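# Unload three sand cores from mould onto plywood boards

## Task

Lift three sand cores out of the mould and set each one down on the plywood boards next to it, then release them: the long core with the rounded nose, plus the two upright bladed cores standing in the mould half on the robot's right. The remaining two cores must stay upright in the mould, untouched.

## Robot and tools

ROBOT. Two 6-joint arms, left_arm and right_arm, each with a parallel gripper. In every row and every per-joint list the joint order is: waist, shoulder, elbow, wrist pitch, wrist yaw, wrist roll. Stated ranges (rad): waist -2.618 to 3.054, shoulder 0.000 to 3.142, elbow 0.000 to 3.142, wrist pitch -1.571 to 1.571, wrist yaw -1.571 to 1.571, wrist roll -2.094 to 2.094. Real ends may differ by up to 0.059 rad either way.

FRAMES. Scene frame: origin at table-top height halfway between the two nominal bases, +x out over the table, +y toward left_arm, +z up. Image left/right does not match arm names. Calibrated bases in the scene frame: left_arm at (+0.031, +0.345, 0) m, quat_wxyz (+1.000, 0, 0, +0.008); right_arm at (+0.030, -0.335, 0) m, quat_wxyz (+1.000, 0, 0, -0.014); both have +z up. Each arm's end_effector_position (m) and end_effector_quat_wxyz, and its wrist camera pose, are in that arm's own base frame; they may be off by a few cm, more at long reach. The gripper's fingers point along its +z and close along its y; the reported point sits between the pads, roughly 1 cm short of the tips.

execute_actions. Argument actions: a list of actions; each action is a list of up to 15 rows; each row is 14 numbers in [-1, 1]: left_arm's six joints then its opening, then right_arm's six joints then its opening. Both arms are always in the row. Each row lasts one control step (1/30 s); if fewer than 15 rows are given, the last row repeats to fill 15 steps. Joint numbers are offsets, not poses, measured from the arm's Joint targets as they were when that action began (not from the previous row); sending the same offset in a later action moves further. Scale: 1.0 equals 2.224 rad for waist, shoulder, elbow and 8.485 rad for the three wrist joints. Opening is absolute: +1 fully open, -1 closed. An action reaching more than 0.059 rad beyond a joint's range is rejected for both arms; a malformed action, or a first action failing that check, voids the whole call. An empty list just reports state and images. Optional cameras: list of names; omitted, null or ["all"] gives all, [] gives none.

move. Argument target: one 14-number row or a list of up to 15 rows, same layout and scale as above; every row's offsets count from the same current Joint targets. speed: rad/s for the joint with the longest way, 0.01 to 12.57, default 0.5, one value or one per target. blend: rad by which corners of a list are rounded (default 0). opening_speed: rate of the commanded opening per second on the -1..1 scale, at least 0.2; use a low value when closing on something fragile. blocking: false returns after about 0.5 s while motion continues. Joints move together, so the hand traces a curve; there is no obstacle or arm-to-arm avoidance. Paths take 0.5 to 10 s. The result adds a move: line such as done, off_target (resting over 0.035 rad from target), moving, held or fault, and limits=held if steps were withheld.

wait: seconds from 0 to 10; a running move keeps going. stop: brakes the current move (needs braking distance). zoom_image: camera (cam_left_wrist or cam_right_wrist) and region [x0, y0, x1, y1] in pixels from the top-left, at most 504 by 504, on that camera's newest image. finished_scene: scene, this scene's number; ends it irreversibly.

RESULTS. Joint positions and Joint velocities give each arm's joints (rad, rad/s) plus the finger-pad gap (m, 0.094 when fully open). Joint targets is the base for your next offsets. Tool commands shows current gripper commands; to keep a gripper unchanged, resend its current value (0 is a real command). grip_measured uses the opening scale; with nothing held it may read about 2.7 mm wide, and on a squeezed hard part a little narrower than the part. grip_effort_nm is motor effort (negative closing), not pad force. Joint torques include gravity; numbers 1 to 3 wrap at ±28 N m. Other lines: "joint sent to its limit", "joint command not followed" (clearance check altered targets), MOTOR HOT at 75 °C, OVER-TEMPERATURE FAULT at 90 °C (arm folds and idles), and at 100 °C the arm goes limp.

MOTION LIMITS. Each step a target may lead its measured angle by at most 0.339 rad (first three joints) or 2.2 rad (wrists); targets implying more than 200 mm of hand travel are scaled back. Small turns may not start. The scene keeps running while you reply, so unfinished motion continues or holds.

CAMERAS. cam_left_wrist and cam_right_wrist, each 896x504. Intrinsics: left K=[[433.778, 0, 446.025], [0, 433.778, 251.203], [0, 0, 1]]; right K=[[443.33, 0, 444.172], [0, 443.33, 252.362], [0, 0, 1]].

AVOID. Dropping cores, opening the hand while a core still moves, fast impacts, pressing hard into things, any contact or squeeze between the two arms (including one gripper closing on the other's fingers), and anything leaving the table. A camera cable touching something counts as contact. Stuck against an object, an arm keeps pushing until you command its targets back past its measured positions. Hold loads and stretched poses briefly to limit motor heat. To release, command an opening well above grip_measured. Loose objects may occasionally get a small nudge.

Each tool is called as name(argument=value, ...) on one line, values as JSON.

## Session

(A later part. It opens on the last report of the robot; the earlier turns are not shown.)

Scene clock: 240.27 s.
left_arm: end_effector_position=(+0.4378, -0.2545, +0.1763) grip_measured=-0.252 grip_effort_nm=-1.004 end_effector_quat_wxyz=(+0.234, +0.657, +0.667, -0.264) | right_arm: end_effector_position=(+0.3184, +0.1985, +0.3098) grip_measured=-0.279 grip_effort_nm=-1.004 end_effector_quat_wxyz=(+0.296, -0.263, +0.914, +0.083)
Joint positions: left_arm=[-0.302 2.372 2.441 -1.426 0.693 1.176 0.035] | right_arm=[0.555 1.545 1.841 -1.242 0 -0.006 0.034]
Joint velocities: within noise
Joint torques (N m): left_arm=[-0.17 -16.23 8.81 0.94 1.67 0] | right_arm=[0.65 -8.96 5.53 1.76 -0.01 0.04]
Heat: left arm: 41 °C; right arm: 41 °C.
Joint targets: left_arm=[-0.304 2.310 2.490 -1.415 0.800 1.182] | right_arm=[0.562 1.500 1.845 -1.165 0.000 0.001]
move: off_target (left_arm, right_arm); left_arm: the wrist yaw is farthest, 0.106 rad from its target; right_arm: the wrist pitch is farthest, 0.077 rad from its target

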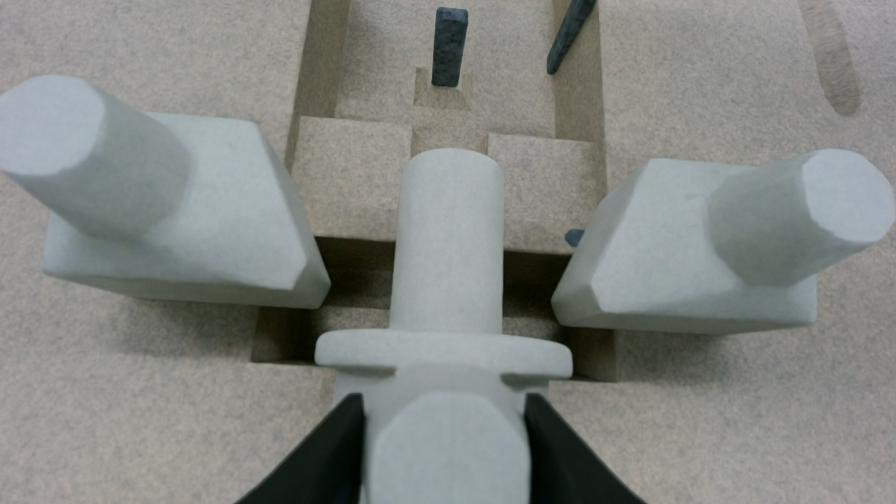

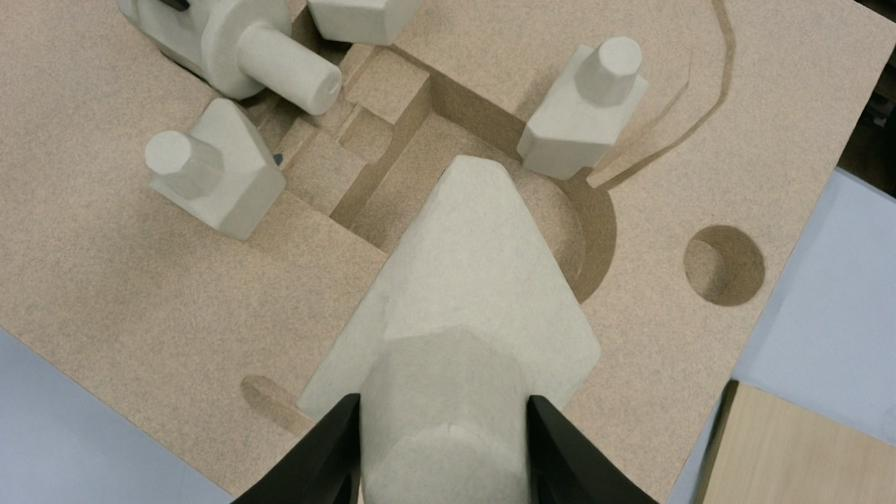

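move(target=[0,0.018,0.0315,-0.0018,0.0059,0,-0.5,-0.3876,0,0,0,0,0,-0.5], speed=0.4)

Scene clock: 250.73 s.
left_arm: end_effector_position=(+0.4383, -0.2607, +0.2001) grip_measured=-0.252 grip_effort_nm=-1.009 end_effector_quat_wxyz=(+0.261, +0.658, +0.652, -0.272) | right_arm: end_effector_position=(+0.3590, -0.1108, +0.3102) grip_measured=-0.279 grip_effort_nm=-0.999 end_effector_quat_wxyz=(+0.305, +0.140, +0.941, -0.049)
Joint positions: left_arm=[-0.302 2.372 2.511 -1.449 0.736 1.176 0.035] | right_arm=[-0.3 1.545 1.841 -1.24 0.003 -0.006 0.034]
Joint velocities: within noise
Joint torques (N m): left_arm=[-0.16 -13 8.75 1.09 1.78 0.03] | right_arm=[0.01 -8.95 5.55 1.74 -0.04 0.03]
Heat: left arm: 45 °C; right arm: 43 °C.
Joint targets: left_arm=[-0.304 2.350 2.560 -1.431 0.850 1.182] | right_arm=[-0.300 1.500 1.845 -1.164 0.000 0.001]
move: off_target (left_arm, right_arm); left_arm: the wrist yaw is farthest, 0.114 rad from its target; right_arm: the wrist pitch is farthest, 0.075 rad from its target

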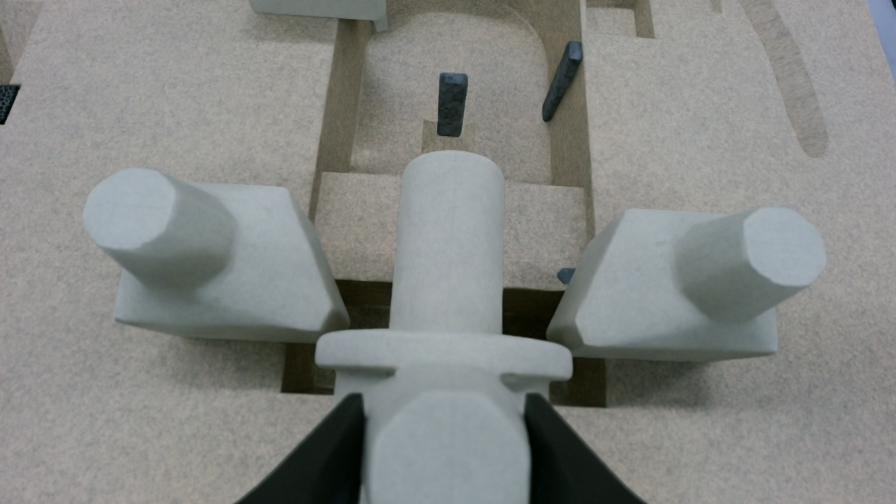

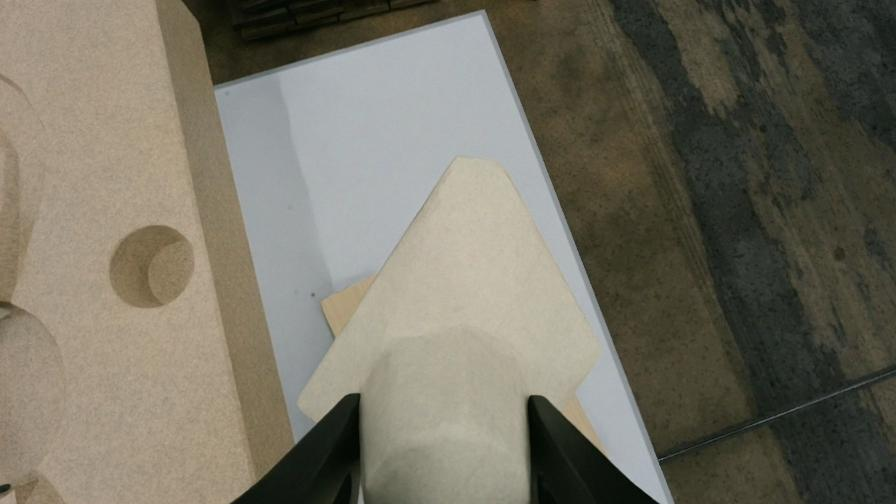

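move(target=[[0.04,-0.027,0.0135,-0.0025,0,0,-0.5,0,0,0,0,0,0,-0.5],[0.13,-0.1304,-0.0854,0.0018,0,0,-0.5,0,0,0,0,0,0,-0.5]], speed=0.2)

Scene clock: 260.10 s.
left_arm: end_effector_position=(+0.4522, -0.1262, +0.2607) grip_measured=-0.252 grip_effort_nm=-0.999 end_effector_quat_wxyz=(+0.323, +0.565, +0.728, -0.216) | right_arm: end_effector_position=(+0.3591, -0.1105, +0.3102) grip_measured=-0.279 grip_effort_nm=-1.004 end_effector_quat_wxyz=(+0.305, +0.140, +0.941, -0.048)
Joint positions: left_arm=[-0.015 2.145 2.362 -1.462 0.742 1.176 0.035] | right_arm=[-0.3 1.545 1.841 -1.24 0.002 -0.006 0.034]
Joint velocities: within noise
Joint torques (N m): left_arm=[0.05 -16.31 5.07 1.5 1.68 0.01] | right_arm=[0.02 -8.92 5.57 1.75 -0.02 0.04]
Heat: left arm: 47 °C; right arm: 44 °C.
Joint targets: left_arm=[-0.015 2.060 2.370 -1.415 0.850 1.182] | right_arm=[-0.300 1.500 1.845 -1.164 0.000 0.001]
move: off_target (left_arm, right_arm); left_arm: the wrist yaw is farthest, 0.108 rad from its target; right_arm: the wrist pitch is farthest, 0.076 rad from its target

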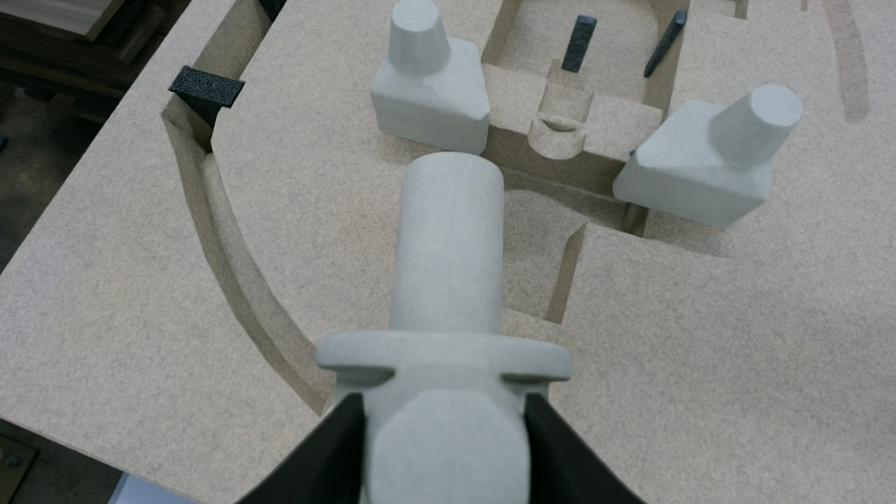

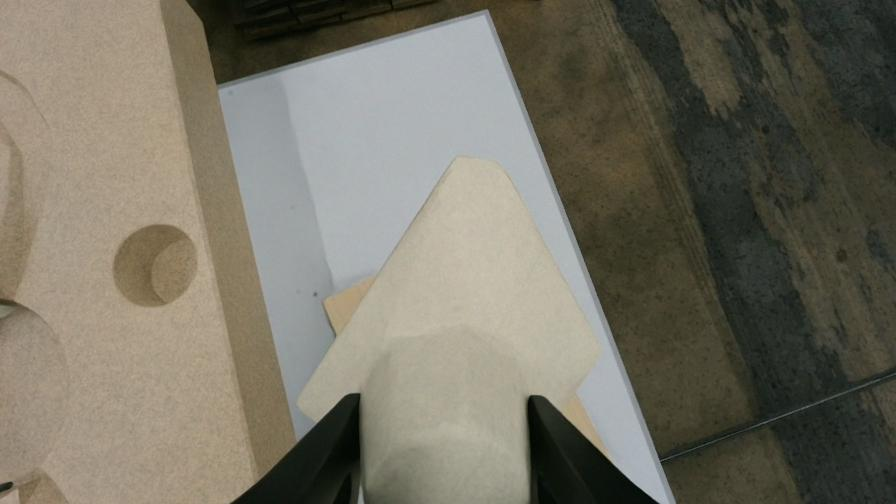

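move(target=[0.1754,-0.4317,-0.4406,0.0466,-0.0966,-0.1393,-0.5,0,0,0,0,0,0,-0.5], speed=0.4)

Scene clock: 279.07 s.
left_arm: end_effector_position=(+0.2722, +0.0996, +0.2794) grip_measured=-0.252 grip_effort_nm=-1.004 end_effector_quat_wxyz=(+0.327, -0.164, +0.929, +0.046) | right_arm: end_effector_position=(+0.3591, -0.1105, +0.3102) grip_measured=-0.279 grip_effort_nm=-1.004 end_effector_quat_wxyz=(+0.305, +0.140, +0.941, -0.048)
Joint positions: left_arm=[0.368 1.143 1.375 -1.13 0.034 0.007 0.035] | right_arm=[-0.3 1.545 1.841 -1.24 0.002 -0.006 0.034]
Joint velocities: within noise
Joint torques (N m): left_arm=[0.4 -5.5 6.13 2.84 0.01 -0.13] | right_arm=[-0.02 -8.94 5.55 1.74 -0.02 0.03]
Heat: left arm: 58 °C; right arm: 45 °C.
Joint targets: left_arm=[0.375 1.100 1.391 -1.020 0.030 0.000] | right_arm=[-0.300 1.500 1.845 -1.164 0.000 0.001]
move: off_target (left_arm, right_arm); left_arm: the wrist pitch is farthest, 0.110 rad from its target; right_arm: the wrist pitch is farthest, 0.076 rad from its target

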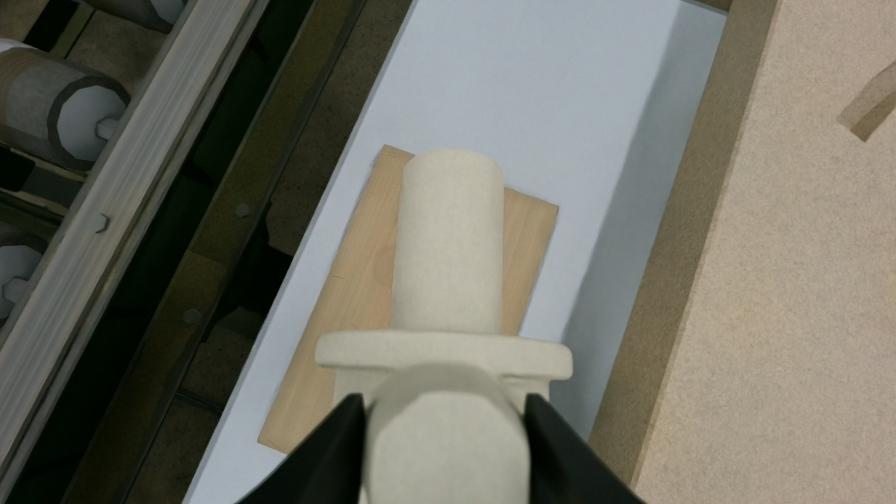

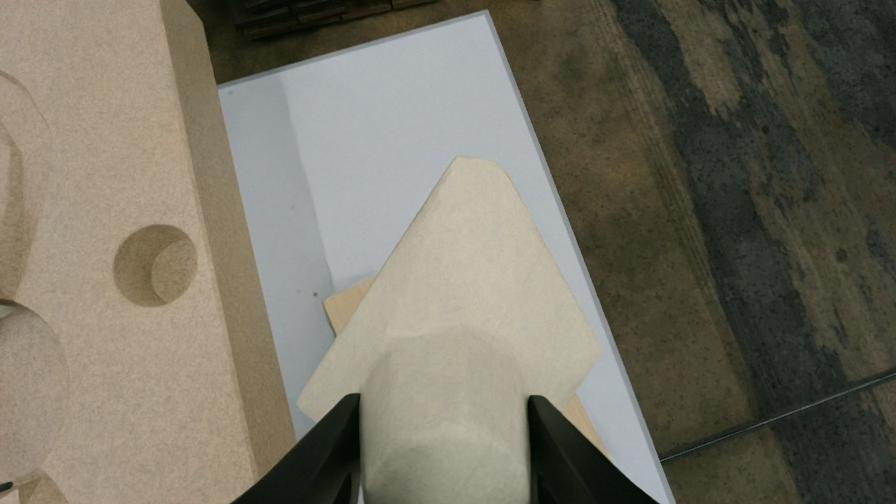

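move(target=[0.0279,-0.0166,-0.3134,0.0837,-0.003,0,-0.5,0,0,0,0,0,0,-0.5], speed=0.3)

Scene clock: 298.27 s.
left_arm: end_effector_position=(+0.2837, +0.1286, +0.1175) grip_measured=-0.252 grip_effort_nm=-0.994 end_effector_quat_wxyz=(+0.339, -0.195, +0.918, +0.069) | right_arm: end_effector_position=(+0.3591, -0.1105, +0.3102) grip_measured=-0.279 grip_effort_nm=-1.004 end_effector_quat_wxyz=(+0.305, +0.140, +0.941, -0.048)
Joint positions: left_arm=[0.429 1.111 0.677 -0.431 0.012 0.006 0.035] | right_arm=[-0.3 1.545 1.841 -1.24 0.002 -0.006 0.034]
Joint velocities: within noise
Joint torques (N m): left_arm=[0.72 -6.23 6.68 3.01 -0.05 -0.13] | right_arm=[0.01 -8.94 5.55 1.75 -0.03 0.03]
Heat: left arm: 45 °C; right arm: 46 °C.
Joint targets: left_arm=[0.437 1.063 0.693 -0.310 0.005 0.000] | right_arm=[-0.300 1.500 1.845 -1.164 0.000 0.001]
move: off_target (left_arm, right_arm); left_arm: the wrist pitch is farthest, 0.121 rad from its target; right_arm: the wrist pitch is farthest, 0.076 rad from its target

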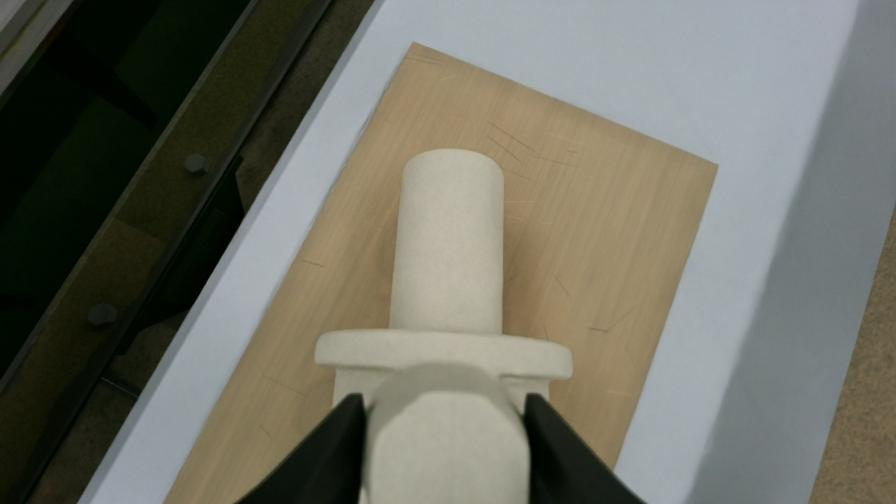

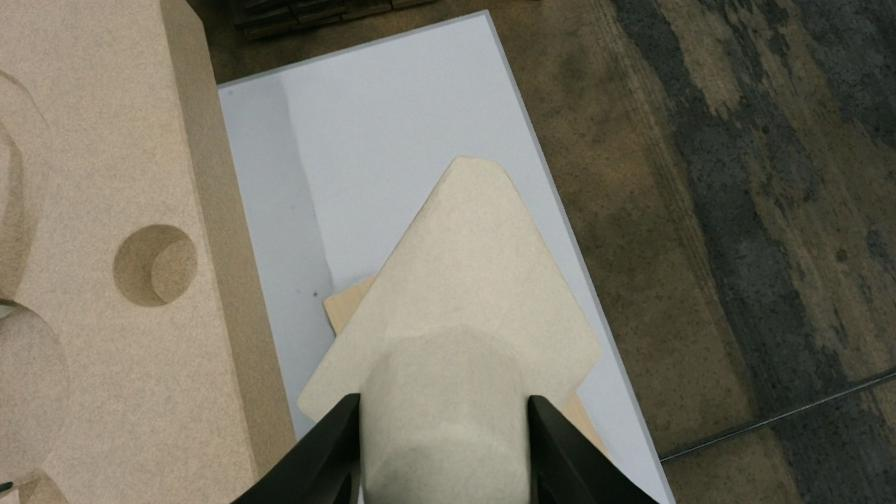

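move(target=[0,0.0459,-0.0373,0.0183,0,0,-0.5,0,0,0,0,0,0,-0.5], speed=0.1, cameras=["cam_left_wrist"])

Scene clock: 304.00 s.
left_arm: end_effector_position=(+0.3032, +0.1374, +0.1122) grip_measured=-0.252 grip_effort_nm=-0.994 end_effector_quat_wxyz=(+0.382, -0.195, +0.900, +0.077) | right_arm: end_effector_position=(+0.3591, -0.1105, +0.3102) grip_measured=-0.279 grip_effort_nm=-1.004 end_effector_quat_wxyz=(+0.305, +0.140, +0.941, -0.048)
Joint positions: left_arm=[0.429 1.157 0.614 -0.228 0.012 -0.003 0.035] | right_arm=[-0.3 1.545 1.841 -1.24 0.002 -0.006 0.034]
Joint velocities: within noise
Joint torques (N m): left_arm=[0.69 -2.3 5.12 2.6 -0.07 -0.01] | right_arm=[0.01 -8.95 5.55 1.74 -0.03 0.03]
Heat: left arm: 43 °C; right arm: 46 °C.
Joint targets: left_arm=[0.437 1.165 0.611 -0.154 0.005 0.000] | right_arm=[-0.300 1.500 1.845 -1.164 0.000 0.001]
move: off_target (left_arm, right_arm); left_arm: the wrist pitch is farthest, 0.073 rad from its target; right_arm: the wrist pitch is farthest, 0.076 rad from its target
Images, in order (width x height): cam_left_wrist 896x504.

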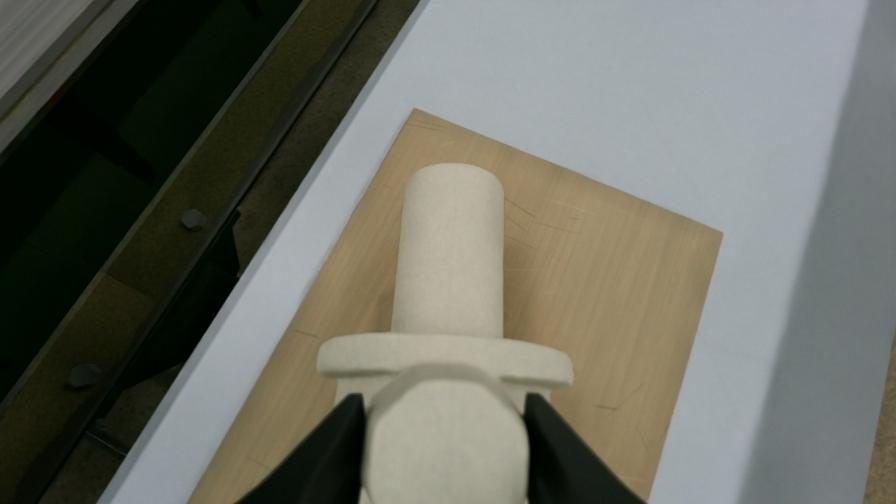

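move(target=[0,0,-0.009,0,0,0,-0.5,0,0,0,0,0,0,-0.5], speed=0.05, cameras=["cam_left_wrist"])

Scene clock: 311.80 s.
left_arm: end_effector_position=(+0.3045, +0.1376, +0.1114) grip_measured=-0.253 grip_effort_nm=-0.999 end_effector_quat_wxyz=(+0.388, -0.195, +0.897, +0.077) | right_arm: end_effector_position=(+0.3591, -0.1105, +0.3102) grip_measured=-0.279 grip_effort_nm=-1.004 end_effector_quat_wxyz=(+0.305, +0.140, +0.941, -0.048)
Joint positions: left_arm=[0.429 1.157 0.601 -0.202 0.015 -0.004 0.035] | right_arm=[-0.3 1.545 1.841 -1.24 0.002 -0.006 0.034]
Joint velocities: within noise
Joint torques (N m): left_arm=[0.7 -2.26 4.46 2.35 -0.07 -0.01] | right_arm=[0.03 -8.92 5.55 1.75 -0.03 0.04]
Heat: left arm: 41 °C; right arm: 46 °C.
Joint targets: left_arm=[0.437 1.165 0.590 -0.155 0.005 0.000] | right_arm=[-0.300 1.500 1.845 -1.164 0.000 0.001]
move: off_target (left_arm, right_arm); left_arm: the wrist pitch is farthest, 0.048 rad from its target; right_arm: the wrist pitch is farthest, 0.076 rad from its target
Images, in order (width x height): cam_left_wrist 896x504.

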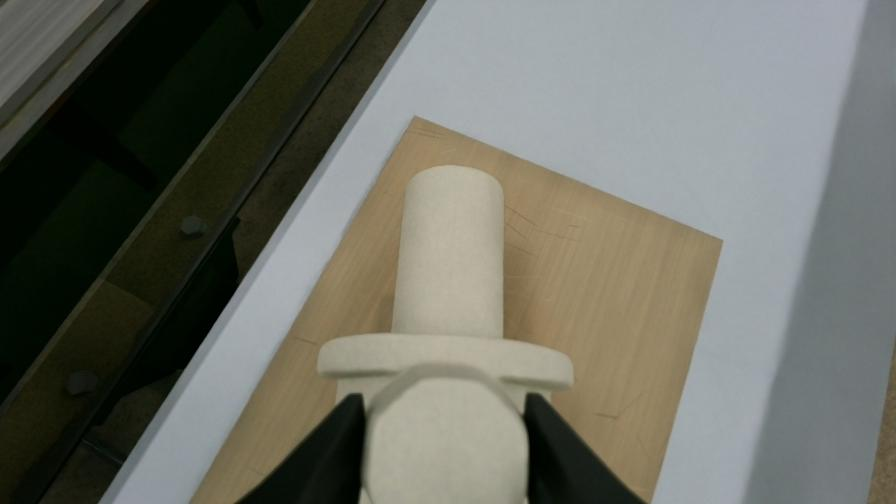

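move(target=[0,0,-0.0135,0.0118,0,0,-0.5,0,0,0,0,0,0,-0.5], speed=0.05, cameras=["cam_left_wrist"])

Scene clock: 317.57 s.
left_arm: end_effector_position=(+0.3092, +0.1392, +0.1118) grip_measured=-0.253 grip_effort_nm=-1.004 end_effector_quat_wxyz=(+0.409, -0.193, +0.888, +0.080) | right_arm: end_effector_position=(+0.3591, -0.1105, +0.3102) grip_measured=-0.279 grip_effort_nm=-1.009 end_effector_quat_wxyz=(+0.305, +0.140, +0.941, -0.048)
Joint positions: left_arm=[0.429 1.157 0.567 -0.121 0.017 -0.006 0.035] | right_arm=[-0.3 1.545 1.841 -1.24 0.002 -0.006 0.034]
Joint velocities: within noise
Joint torques (N m): left_arm=[0.68 -2.24 4.88 2.62 -0.11 0] | right_arm=[0.01 -8.94 5.53 1.75 -0.02 0.04]
Heat: left arm: 40 °C; right arm: 46 °C.
Joint targets: left_arm=[0.437 1.165 0.560 -0.054 0.005 0.000] | right_arm=[-0.300 1.500 1.845 -1.164 0.000 0.001]
move: off_target (left_arm, right_arm); left_arm: the wrist pitch is farthest, 0.066 rad from its target; right_arm: the wrist pitch is farthest, 0.076 rad from its target
Images, in order (width x height): cam_left_wrist 896x504.

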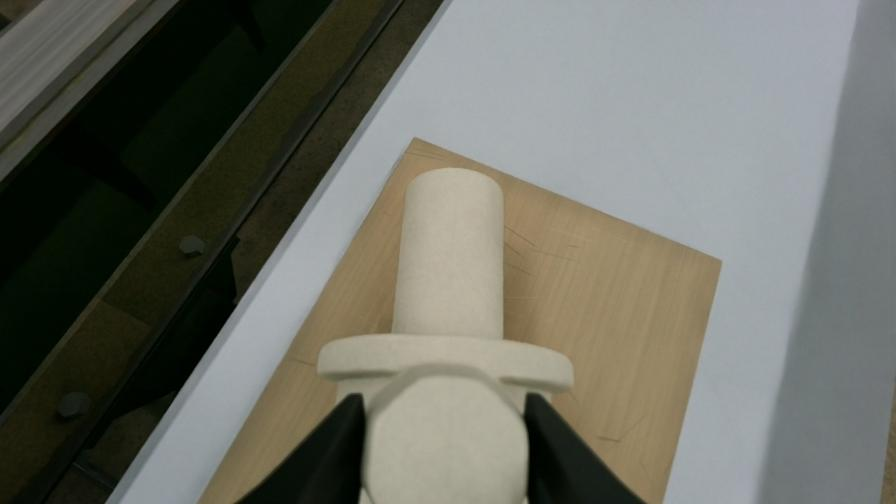

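move(target=[0,0,-0.0135,0,0,0,-0.5,0,0,0,0,0,0,-0.5], speed=0.05, cameras=["cam_left_wrist"])

Scene clock: 320.77 s.
left_arm: end_effector_position=(+0.3106, +0.1397, +0.1110) grip_measured=-0.253 grip_effort_nm=-0.999 end_effector_quat_wxyz=(+0.418, -0.193, +0.884, +0.081) | right_arm: end_effector_position=(+0.3591, -0.1105, +0.3102) grip_measured=-0.279 grip_effort_nm=-1.004 end_effector_quat_wxyz=(+0.305, +0.140, +0.941, -0.048)
Joint positions: left_arm=[0.429 1.157 0.547 -0.081 0.018 -0.009 0.035] | right_arm=[-0.3 1.545 1.841 -1.24 0.002 -0.006 0.034]
Joint velocities: within noise
Joint torques (N m): left_arm=[0.66 -2.29 3.97 2.2 -0.11 0.05] | right_arm=[-0.01 -8.92 5.56 1.75 -0.02 0.04]
Heat: left arm: 40 °C; right arm: 46 °C.
Joint targets: left_arm=[0.437 1.165 0.530 -0.054 0.005 0.000] | right_arm=[-0.300 1.500 1.845 -1.164 0.000 0.001]
move: off_target (right_arm); right_arm: the wrist pitch is farthest, 0.076 rad from its target
Images, in order (width x height): cam_left_wrist 896x504.

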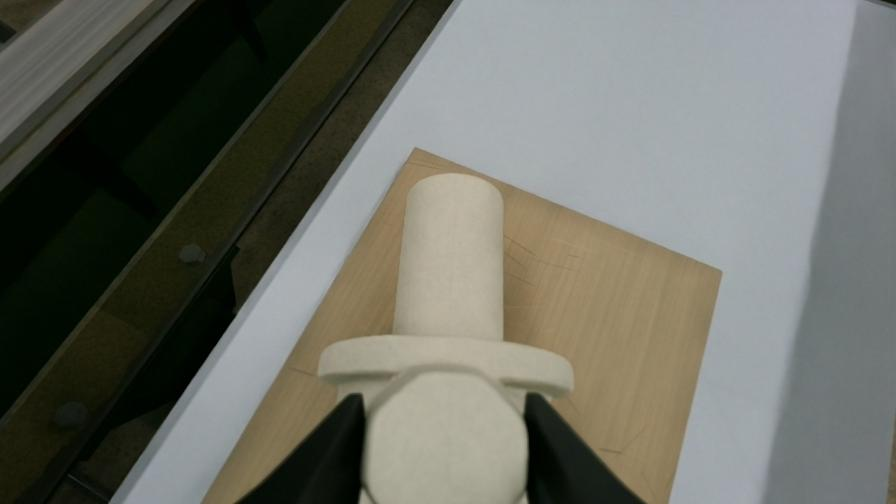

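move(target=[0,0,0,0,0,0,-0.1,0,0,0,0,0,0,-0.5], opening_speed=0.2, cameras=["cam_left_wrist"])

Scene clock: 327.90 s.
left_arm: end_effector_position=(+0.3095, +0.1399, +0.1088) grip_measured=-0.102 grip_effort_nm=0.129 end_effector_quat_wxyz=(+0.418, -0.193, +0.884, +0.083) | right_arm: end_effector_position=(+0.3591, -0.1105, +0.3102) grip_measured=-0.279 grip_effort_nm=-1.009 end_effector_quat_wxyz=(+0.305, +0.140, +0.941, -0.048)
Joint positions: left_arm=[0.429 1.157 0.539 -0.073 0.014 -0.007 0.042] | right_arm=[-0.3 1.545 1.841 -1.24 0.002 -0.006 0.034]
Joint velocities: within noise
Joint torques (N m): left_arm=[0.69 -2.17 4.59 2.11 -0.08 0.03] | right_arm=[0.01 -8.92 5.55 1.74 -0.03 0.04]
Heat: left arm: 40 °C; right arm: 46 °C.
Joint targets: left_arm=[0.437 1.165 0.530 -0.054 0.005 0.000] | right_arm=[-0.300 1.500 1.845 -1.164 0.000 0.001]
move: off_target (right_arm); right_arm: the wrist pitch is farthest, 0.076 rad from its target
Images, in order (width x height): cam_left_wrist 896x504.

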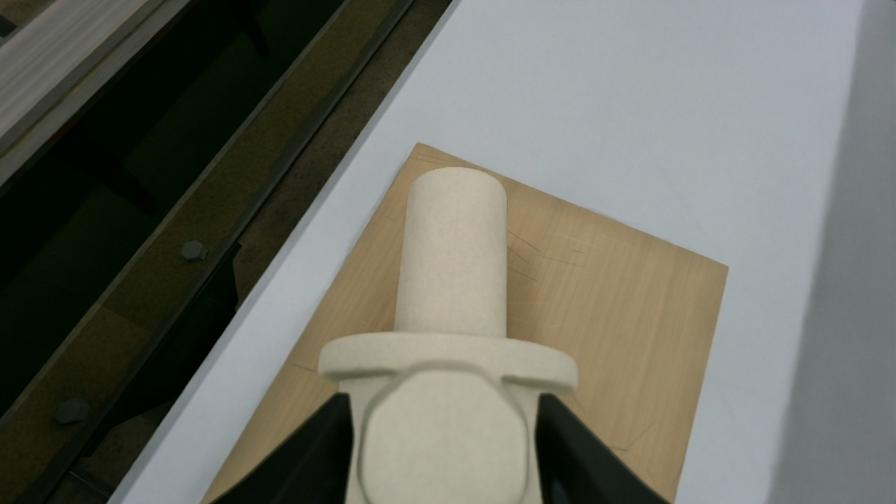

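move(target=[0,0,0,0,0,0,0.2,0,0,0,0,0,0,-0.5], opening_speed=0.2, cameras=["cam_left_wrist"])

Scene clock: 331.17 s.
left_arm: end_effector_position=(+0.3095, +0.1400, +0.1088) grip_measured=+0.198 grip_effort_nm=0.149 end_effector_quat_wxyz=(+0.418, -0.193, +0.884, +0.083) | right_arm: end_effector_position=(+0.3591, -0.1105, +0.3102) grip_measured=-0.279 grip_effort_nm=-1.004 end_effector_quat_wxyz=(+0.305, +0.140, +0.941, -0.048)
Joint positions: left_arm=[0.429 1.157 0.539 -0.073 0.014 -0.007 0.056] | right_arm=[-0.3 1.545 1.841 -1.24 0.002 -0.006 0.034]
Joint velocities: within noise
Joint torques (N m): left_arm=[0.62 -2.21 4.68 2.11 -0.07 0.03] | right_arm=[-0.01 -8.92 5.53 1.74 -0.02 0.04]
Heat: left arm: 40 °C; right arm: 46 °C.
Joint targets: left_arm=[0.437 1.165 0.530 -0.054 0.005 0.000] | right_arm=[-0.300 1.500 1.845 -1.164 0.000 0.001]
move: off_target (right_arm); right_arm: the wrist pitch is farthest, 0.076 rad from its target
Images, in order (width x height): cam_left_wrist 896x504.

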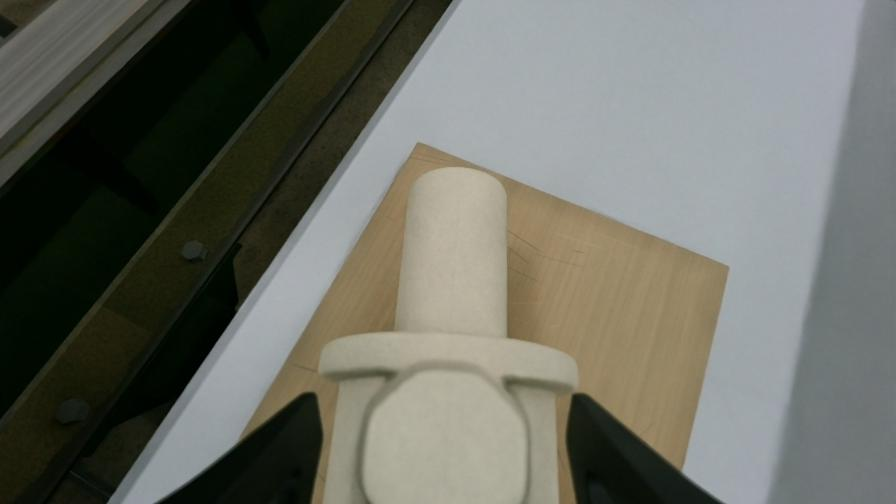

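move(target=[[0,-0.146,0.0225,-0.0349,0,0,0.4,0,0,0,0,0,0,-0.5],[0,-0.0877,0.3327,-0.0962,0,0,0.4,0,0,0,0,0,0,-0.5],[-0.6012,-0.0742,0.3237,-0.0054,0,0,0.4,0,0,0,0,0,0,-0.5]], speed=[0.25,0.5,0.8], opening_speed=0.5)

Scene clock: 343.83 s.
left_arm: end_effector_position=(+0.2158, -0.2690, +0.4918) grip_measured=+0.398 grip_effort_nm=0.139 end_effector_quat_wxyz=(+0.676, +0.286, +0.594, -0.329) | right_arm: end_effector_position=(+0.3591, -0.1105, +0.3102) grip_measured=-0.279 grip_effort_nm=-1.009 end_effector_quat_wxyz=(+0.305, +0.140, +0.941, -0.048)
Joint positions: left_arm=[-0.893 0.995 1.249 -0.124 0.009 -0.006 0.066] | right_arm=[-0.3 1.545 1.841 -1.24 0.002 -0.006 0.034]
Joint velocities: within noise
Joint torques (N m): left_arm=[-0.47 -1.13 5.42 2.44 -0.03 0] | right_arm=[0.01 -8.92 5.53 1.75 -0.02 0.03]
Heat: left arm: 40 °C; right arm: 47 °C.
Joint targets: left_arm=[-0.900 1.000 1.250 -0.100 0.005 0.000] | right_arm=[-0.300 1.500 1.845 -1.165 0.000 0.001]
move: off_target (right_arm); right_arm: the wrist pitch is farthest, 0.076 rad from its target

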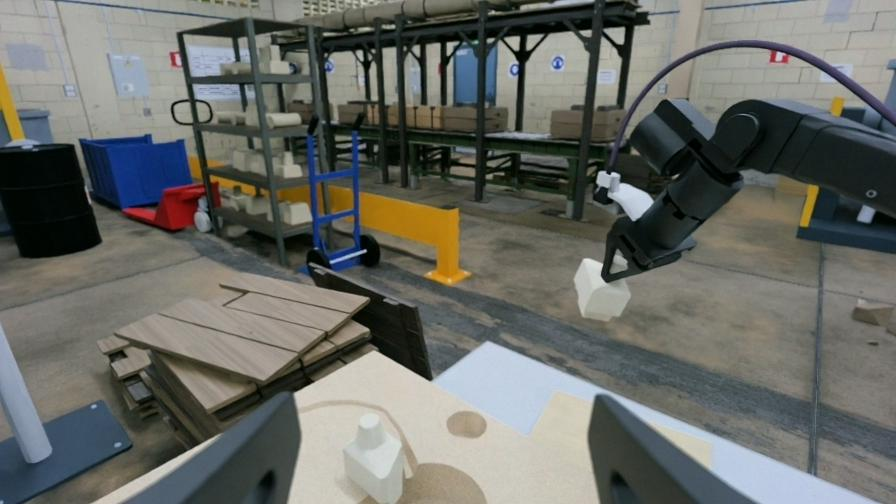

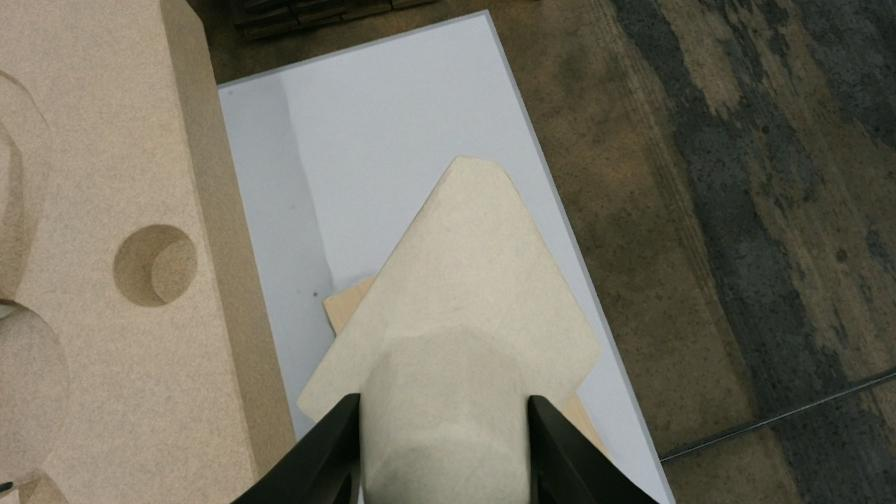

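zoom_image(camera="cam_left_wrist", region=[530, 160, 730, 360])

zoom_image(camera="cam_left_wrist", region=[300, 360, 504, 504])

Scaled by 2.520.

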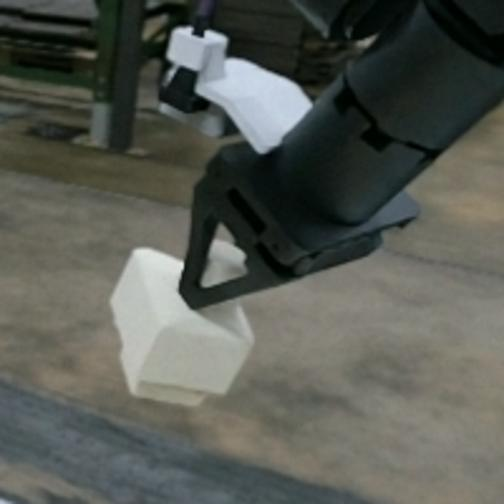

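Scaled by 2.471.

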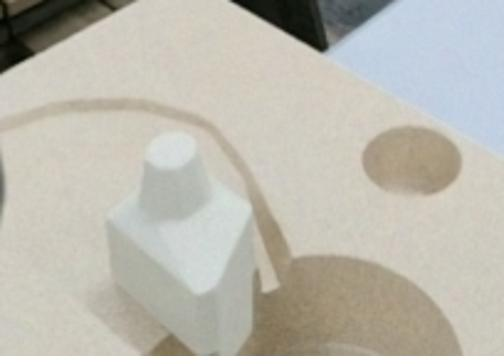

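move(target=[0,0,0,0,0,0,0.4,-0.018,0.0841,-0.2055,0.0218,0,0,-0.5], speed=0.3)

zoom_image(camera="cam_left_wrist", region=[480, 200, 830, 504])

Scene clock: 356.70 s.
left_arm: end_effector_position=(+0.2158, -0.2690, +0.4921) grip_measured=+0.398 grip_effort_nm=0.144 end_effector_quat_wxyz=(+0.676, +0.286, +0.594, -0.329) | right_arm: end_effector_position=(+0.3419, -0.1177, +0.1200) grip_measured=-0.279 grip_effort_nm=-1.009 end_effector_quat_wxyz=(+0.115, +0.162, +0.980, -0.020)
Joint positions: left_arm=[-0.893 0.995 1.249 -0.123 0.009 -0.006 0.066] | right_arm=[-0.334 1.695 1.38 -1.022 0.002 -0.006 0.034]
Joint velocities: within noise
Joint torques (N m): left_arm=[-0.5 -1.1 5.35 2.4 -0.02 -0.01] | right_arm=[-0.61 -7.31 6.13 0.9 -0.02 0.03]
Heat: left arm: 40 °C; right arm: 46 °C.
Joint targets: left_arm=[-0.900 1.000 1.250 -0.100 0.005 0.000] | right_arm=[-0.340 1.687 1.388 -0.980 0.000 0.001]
move: off_target (right_arm); right_arm: the wrist pitch is farthest, 0.042 rad from its target

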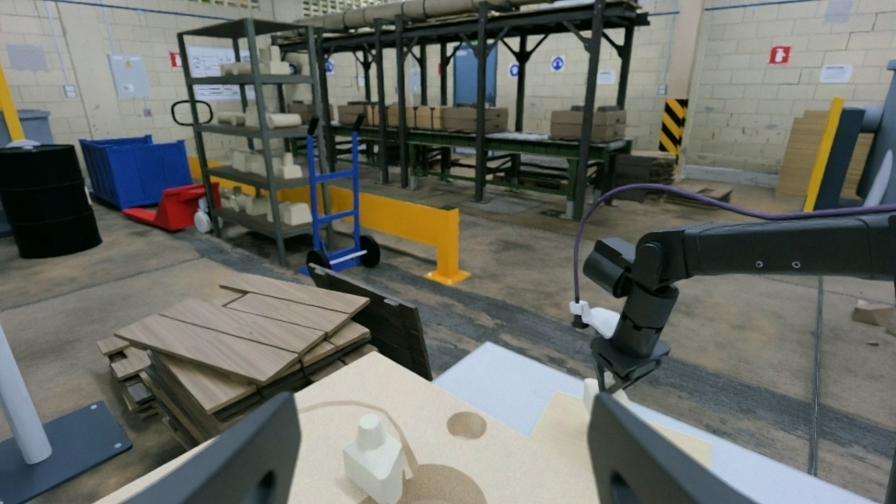

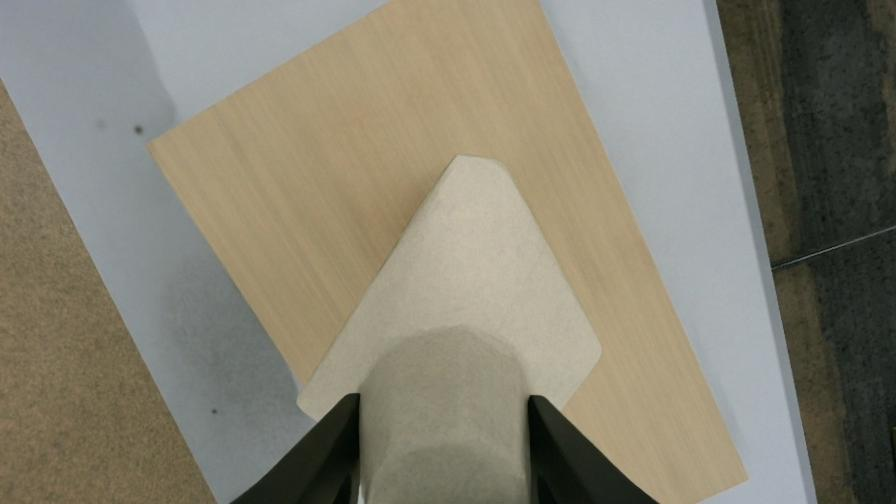

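Scaled by 1.440.

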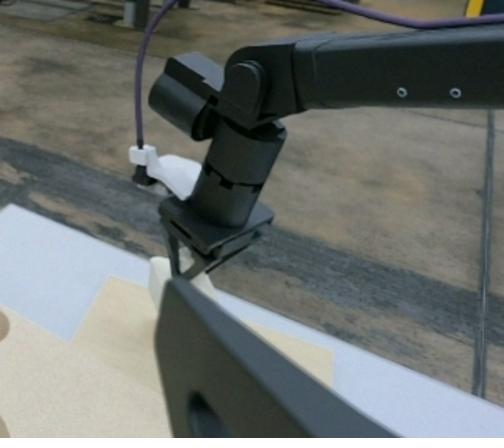

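move(target=[0,0,0,0,0,0,0.4,-0.0252,0.0441,-0.0013,0.0094,0,0,-0.5], speed=0.15, cameras=["cam_right_wrist"])

Scene clock: 362.73 s.
left_arm: end_effector_position=(+0.2158, -0.2690, +0.4921) grip_measured=+0.398 grip_effort_nm=0.134 end_effector_quat_wxyz=(+0.676, +0.286, +0.594, -0.329) | right_arm: end_effector_position=(+0.3498, -0.1326, +0.1107) grip_measured=-0.279 grip_effort_nm=-1.004 end_effector_quat_wxyz=(+0.122, +0.183, +0.975, -0.011)
Joint positions: left_arm=[-0.893 0.995 1.249 -0.123 0.009 -0.006 0.066] | right_arm=[-0.376 1.736 1.387 -0.978 -0.024 -0.002 0.034]
Joint velocities: within noise
Joint torques (N m): left_arm=[-0.49 -1.17 5.31 2.41 -0.04 -0.01] | right_arm=[-1.74 -3.26 5.35 1.25 0.22 0]
Heat: left arm: 41 °C; right arm: 44 °C.
Joint targets: left_arm=[-0.900 1.000 1.250 -0.100 0.005 0.000] | right_arm=[-0.396 1.785 1.385 -0.900 0.000 0.001]
move: off_target (right_arm); right_arm: the wrist pitch is farthest, 0.078 rad from its target
Images, in order (width x height): cam_right_wrist 896x504.

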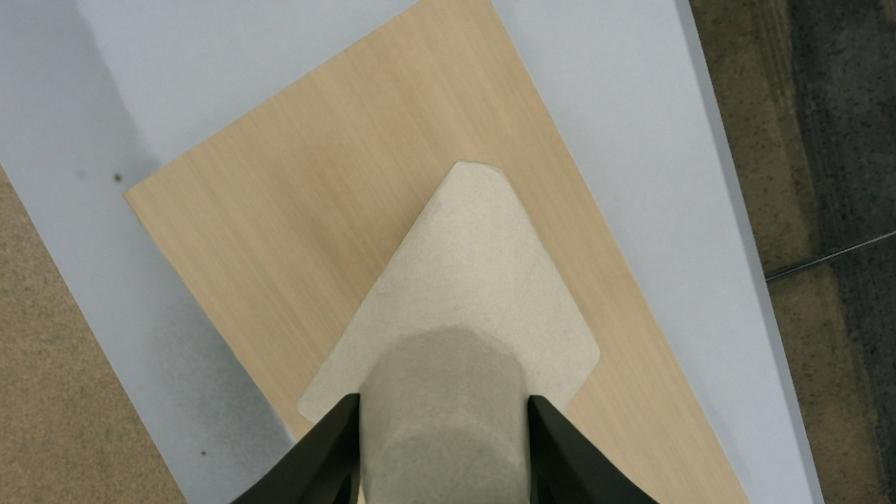

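move(target=[[0,0,0,0,0,0,0.4,0,0.0,0.045,-0.004,0,0,-0.5],[0,0,0,0,0,0,0.4,-0.01,0.0,0.045,-0.004,0,0,-0.5]], speed=0.15, cameras=["cam_right_wrist"])

Scene clock: 367.03 s.
left_arm: end_effector_position=(+0.2158, -0.2690, +0.4922) grip_measured=+0.398 grip_effort_nm=0.149 end_effector_quat_wxyz=(+0.676, +0.286, +0.594, -0.329) | right_arm: end_effector_position=(+0.3599, -0.1563, +0.1120) grip_measured=-0.279 grip_effort_nm=-1.009 end_effector_quat_wxyz=(+0.132, +0.204, +0.970, -0.025)
Joint positions: left_arm=[-0.893 0.995 1.249 -0.122 0.009 -0.006 0.066] | right_arm=[-0.414 1.782 1.442 -0.961 -0.005 0 0.034]
Joint velocities: within noise
Joint torques (N m): left_arm=[-0.54 -1.16 5.3 2.41 -0.03 0] | right_arm=[-0.39 -7.27 9.01 0.79 0.04 -0.04]
Heat: left arm: 41 °C; right arm: 43 °C.
Joint targets: left_arm=[-0.900 1.000 1.250 -0.100 0.005 0.000] | right_arm=[-0.418 1.786 1.485 -0.934 0.000 0.001]
move: off_target (right_arm); right_arm: the elbow is farthest, 0.043 rad from its target
Images, in order (width x height): cam_right_wrist 896x504.

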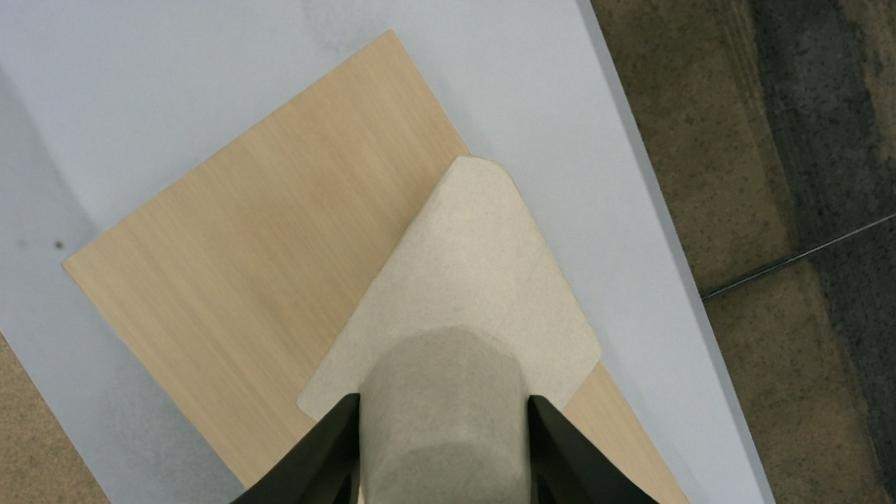

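move(target=[[0,0,0,0,0,0,0.4,0.018,0.0,0.01,-0.001,0,0,-0.5],[0,0,0,0,0,0,0.4,0.018,0.0,-0.035,0.007,0,0,-0.5]], speed=0.1, cameras=["cam_right_wrist"])

Scene clock: 371.60 s.
left_arm: end_effector_position=(+0.2158, -0.2690, +0.4922) grip_measured=+0.398 grip_effort_nm=0.139 end_effector_quat_wxyz=(+0.676, +0.286, +0.594, -0.329) | right_arm: end_effector_position=(+0.3685, -0.1459, +0.1098) grip_measured=-0.279 grip_effort_nm=-1.004 end_effector_quat_wxyz=(+0.140, +0.187, +0.972, -0.025)
Joint positions: left_arm=[-0.893 0.995 1.249 -0.122 0.009 -0.006 0.066] | right_arm=[-0.381 1.785 1.432 -0.933 -0.004 0 0.034]
Joint velocities: within noise
Joint torques (N m): left_arm=[-0.55 -1.14 5.35 2.41 -0.04 -0.03] | right_arm=[0.24 -7.5 3.78 1.12 0.03 -0.03]
Heat: left arm: 41 °C; right arm: 42 °C.
Joint targets: left_arm=[-0.900 1.000 1.250 -0.100 0.005 0.000] | right_arm=[-0.379 1.786 1.407 -0.874 0.000 0.001]
move: off_target (right_arm); right_arm: the wrist pitch is farthest, 0.059 rad from its target
Images, in order (width x height): cam_right_wrist 896x504.

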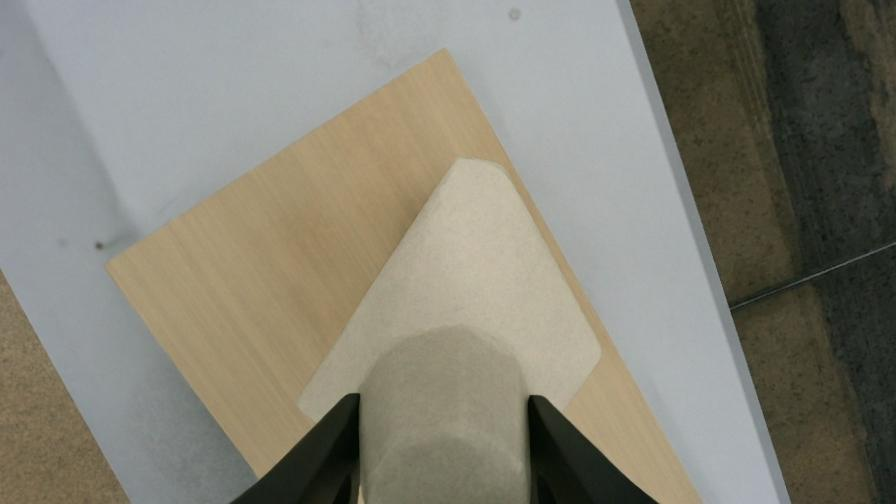

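move(target=[[0,0,0,0,0,0,0.4,0,0.0,-0.010,-0.002,0,0,-0.5],[0,0,0,0,0,0,0.4,0,0.0,-0.01,-0.002,0,0,-0.12]], speed=0.06, opening_speed=0.2, cameras=["cam_right_wrist"])

Scene clock: 377.93 s.
left_arm: end_effector_position=(+0.2158, -0.2690, +0.4922) grip_measured=+0.398 grip_effort_nm=0.139 end_effector_quat_wxyz=(+0.676, +0.286, +0.594, -0.329) | right_arm: end_effector_position=(+0.3658, -0.1400, +0.1052) grip_measured=-0.123 grip_effort_nm=0.178 end_effector_quat_wxyz=(+0.138, +0.184, +0.973, -0.017)
Joint positions: left_arm=[-0.893 0.995 1.249 -0.122 0.009 -0.006 0.066] | right_arm=[-0.377 1.775 1.404 -0.921 -0.019 0 0.041]
Joint velocities: within noise
Joint torques (N m): left_arm=[-0.43 -1.09 5.33 2.42 -0.04 0] | right_arm=[-0.2 -6.64 4.16 0.84 0.16 -0.03]
Heat: left arm: 41 °C; right arm: 42 °C.
Joint targets: left_arm=[-0.900 1.000 1.250 -0.100 0.005 0.000] | right_arm=[-0.379 1.786 1.385 -0.891 0.000 0.001]
move: done; target 2's new numbers were sent with right_arm's wrist pitch 0.038 rad from that target
Images, in order (width x height): cam_right_wrist 896x504.

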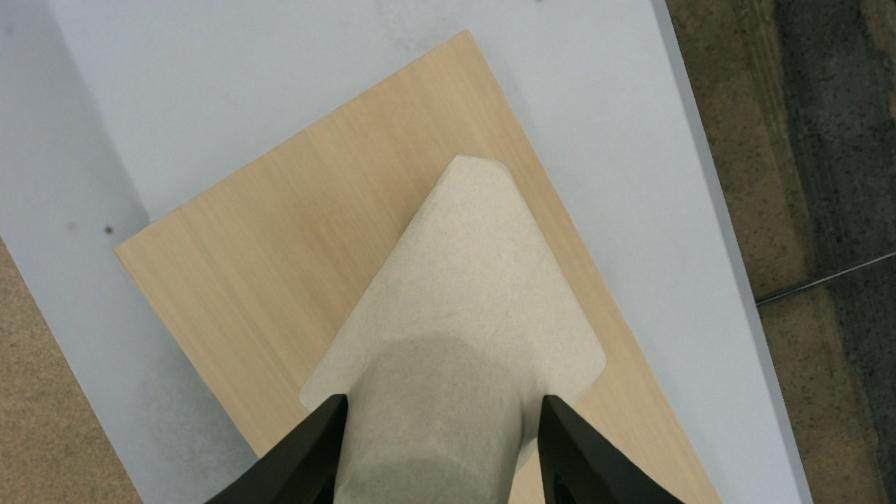

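move(target=[0,0,0,0,0,0,0.4,0,0,0,0,0,0,0.2], opening_speed=0.2)

Scene clock: 403.17 s.
left_arm: end_effector_position=(+0.2158, -0.2690, +0.4922) grip_measured=+0.398 grip_effort_nm=0.144 end_effector_quat_wxyz=(+0.676, +0.286, +0.594, -0.329) | right_arm: end_effector_position=(+0.3636, -0.1416, +0.1014) grip_measured=+0.197 grip_effort_nm=0.178 end_effector_quat_wxyz=(+0.135, +0.185, +0.973, -0.023)
Joint positions: left_arm=[-0.893 0.995 1.249 -0.122 0.009 -0.006 0.066] | right_arm=[-0.377 1.775 1.39 -0.912 -0.006 0 0.056]
Joint velocities: within noise
Joint torques (N m): left_arm=[-0.5 -1.16 5.35 2.42 -0.04 -0.01] | right_arm=[-0.18 -6.63 5.19 0.74 0.03 -0.04]
Heat: left arm: 42 °C; right arm: 42 °C.
Joint targets: left_arm=[-0.900 1.000 1.250 -0.100 0.005 0.000] | right_arm=[-0.379 1.786 1.385 -0.891 0.000 0.001]
move: done

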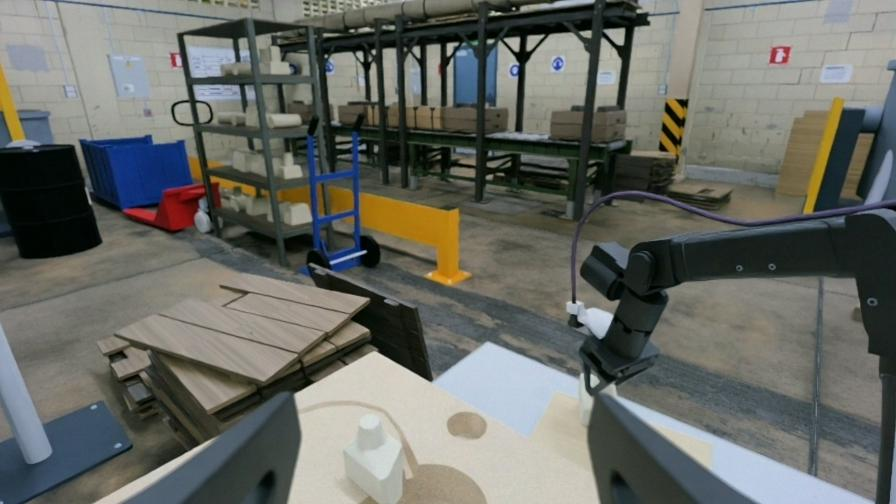

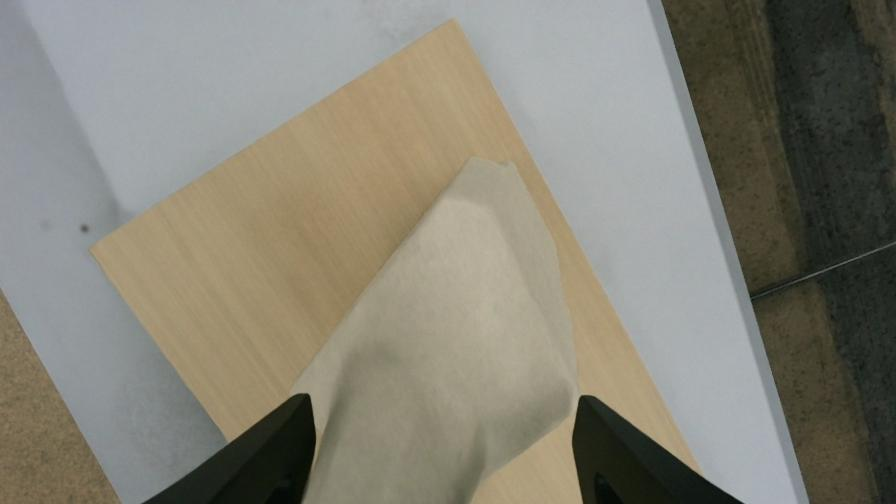

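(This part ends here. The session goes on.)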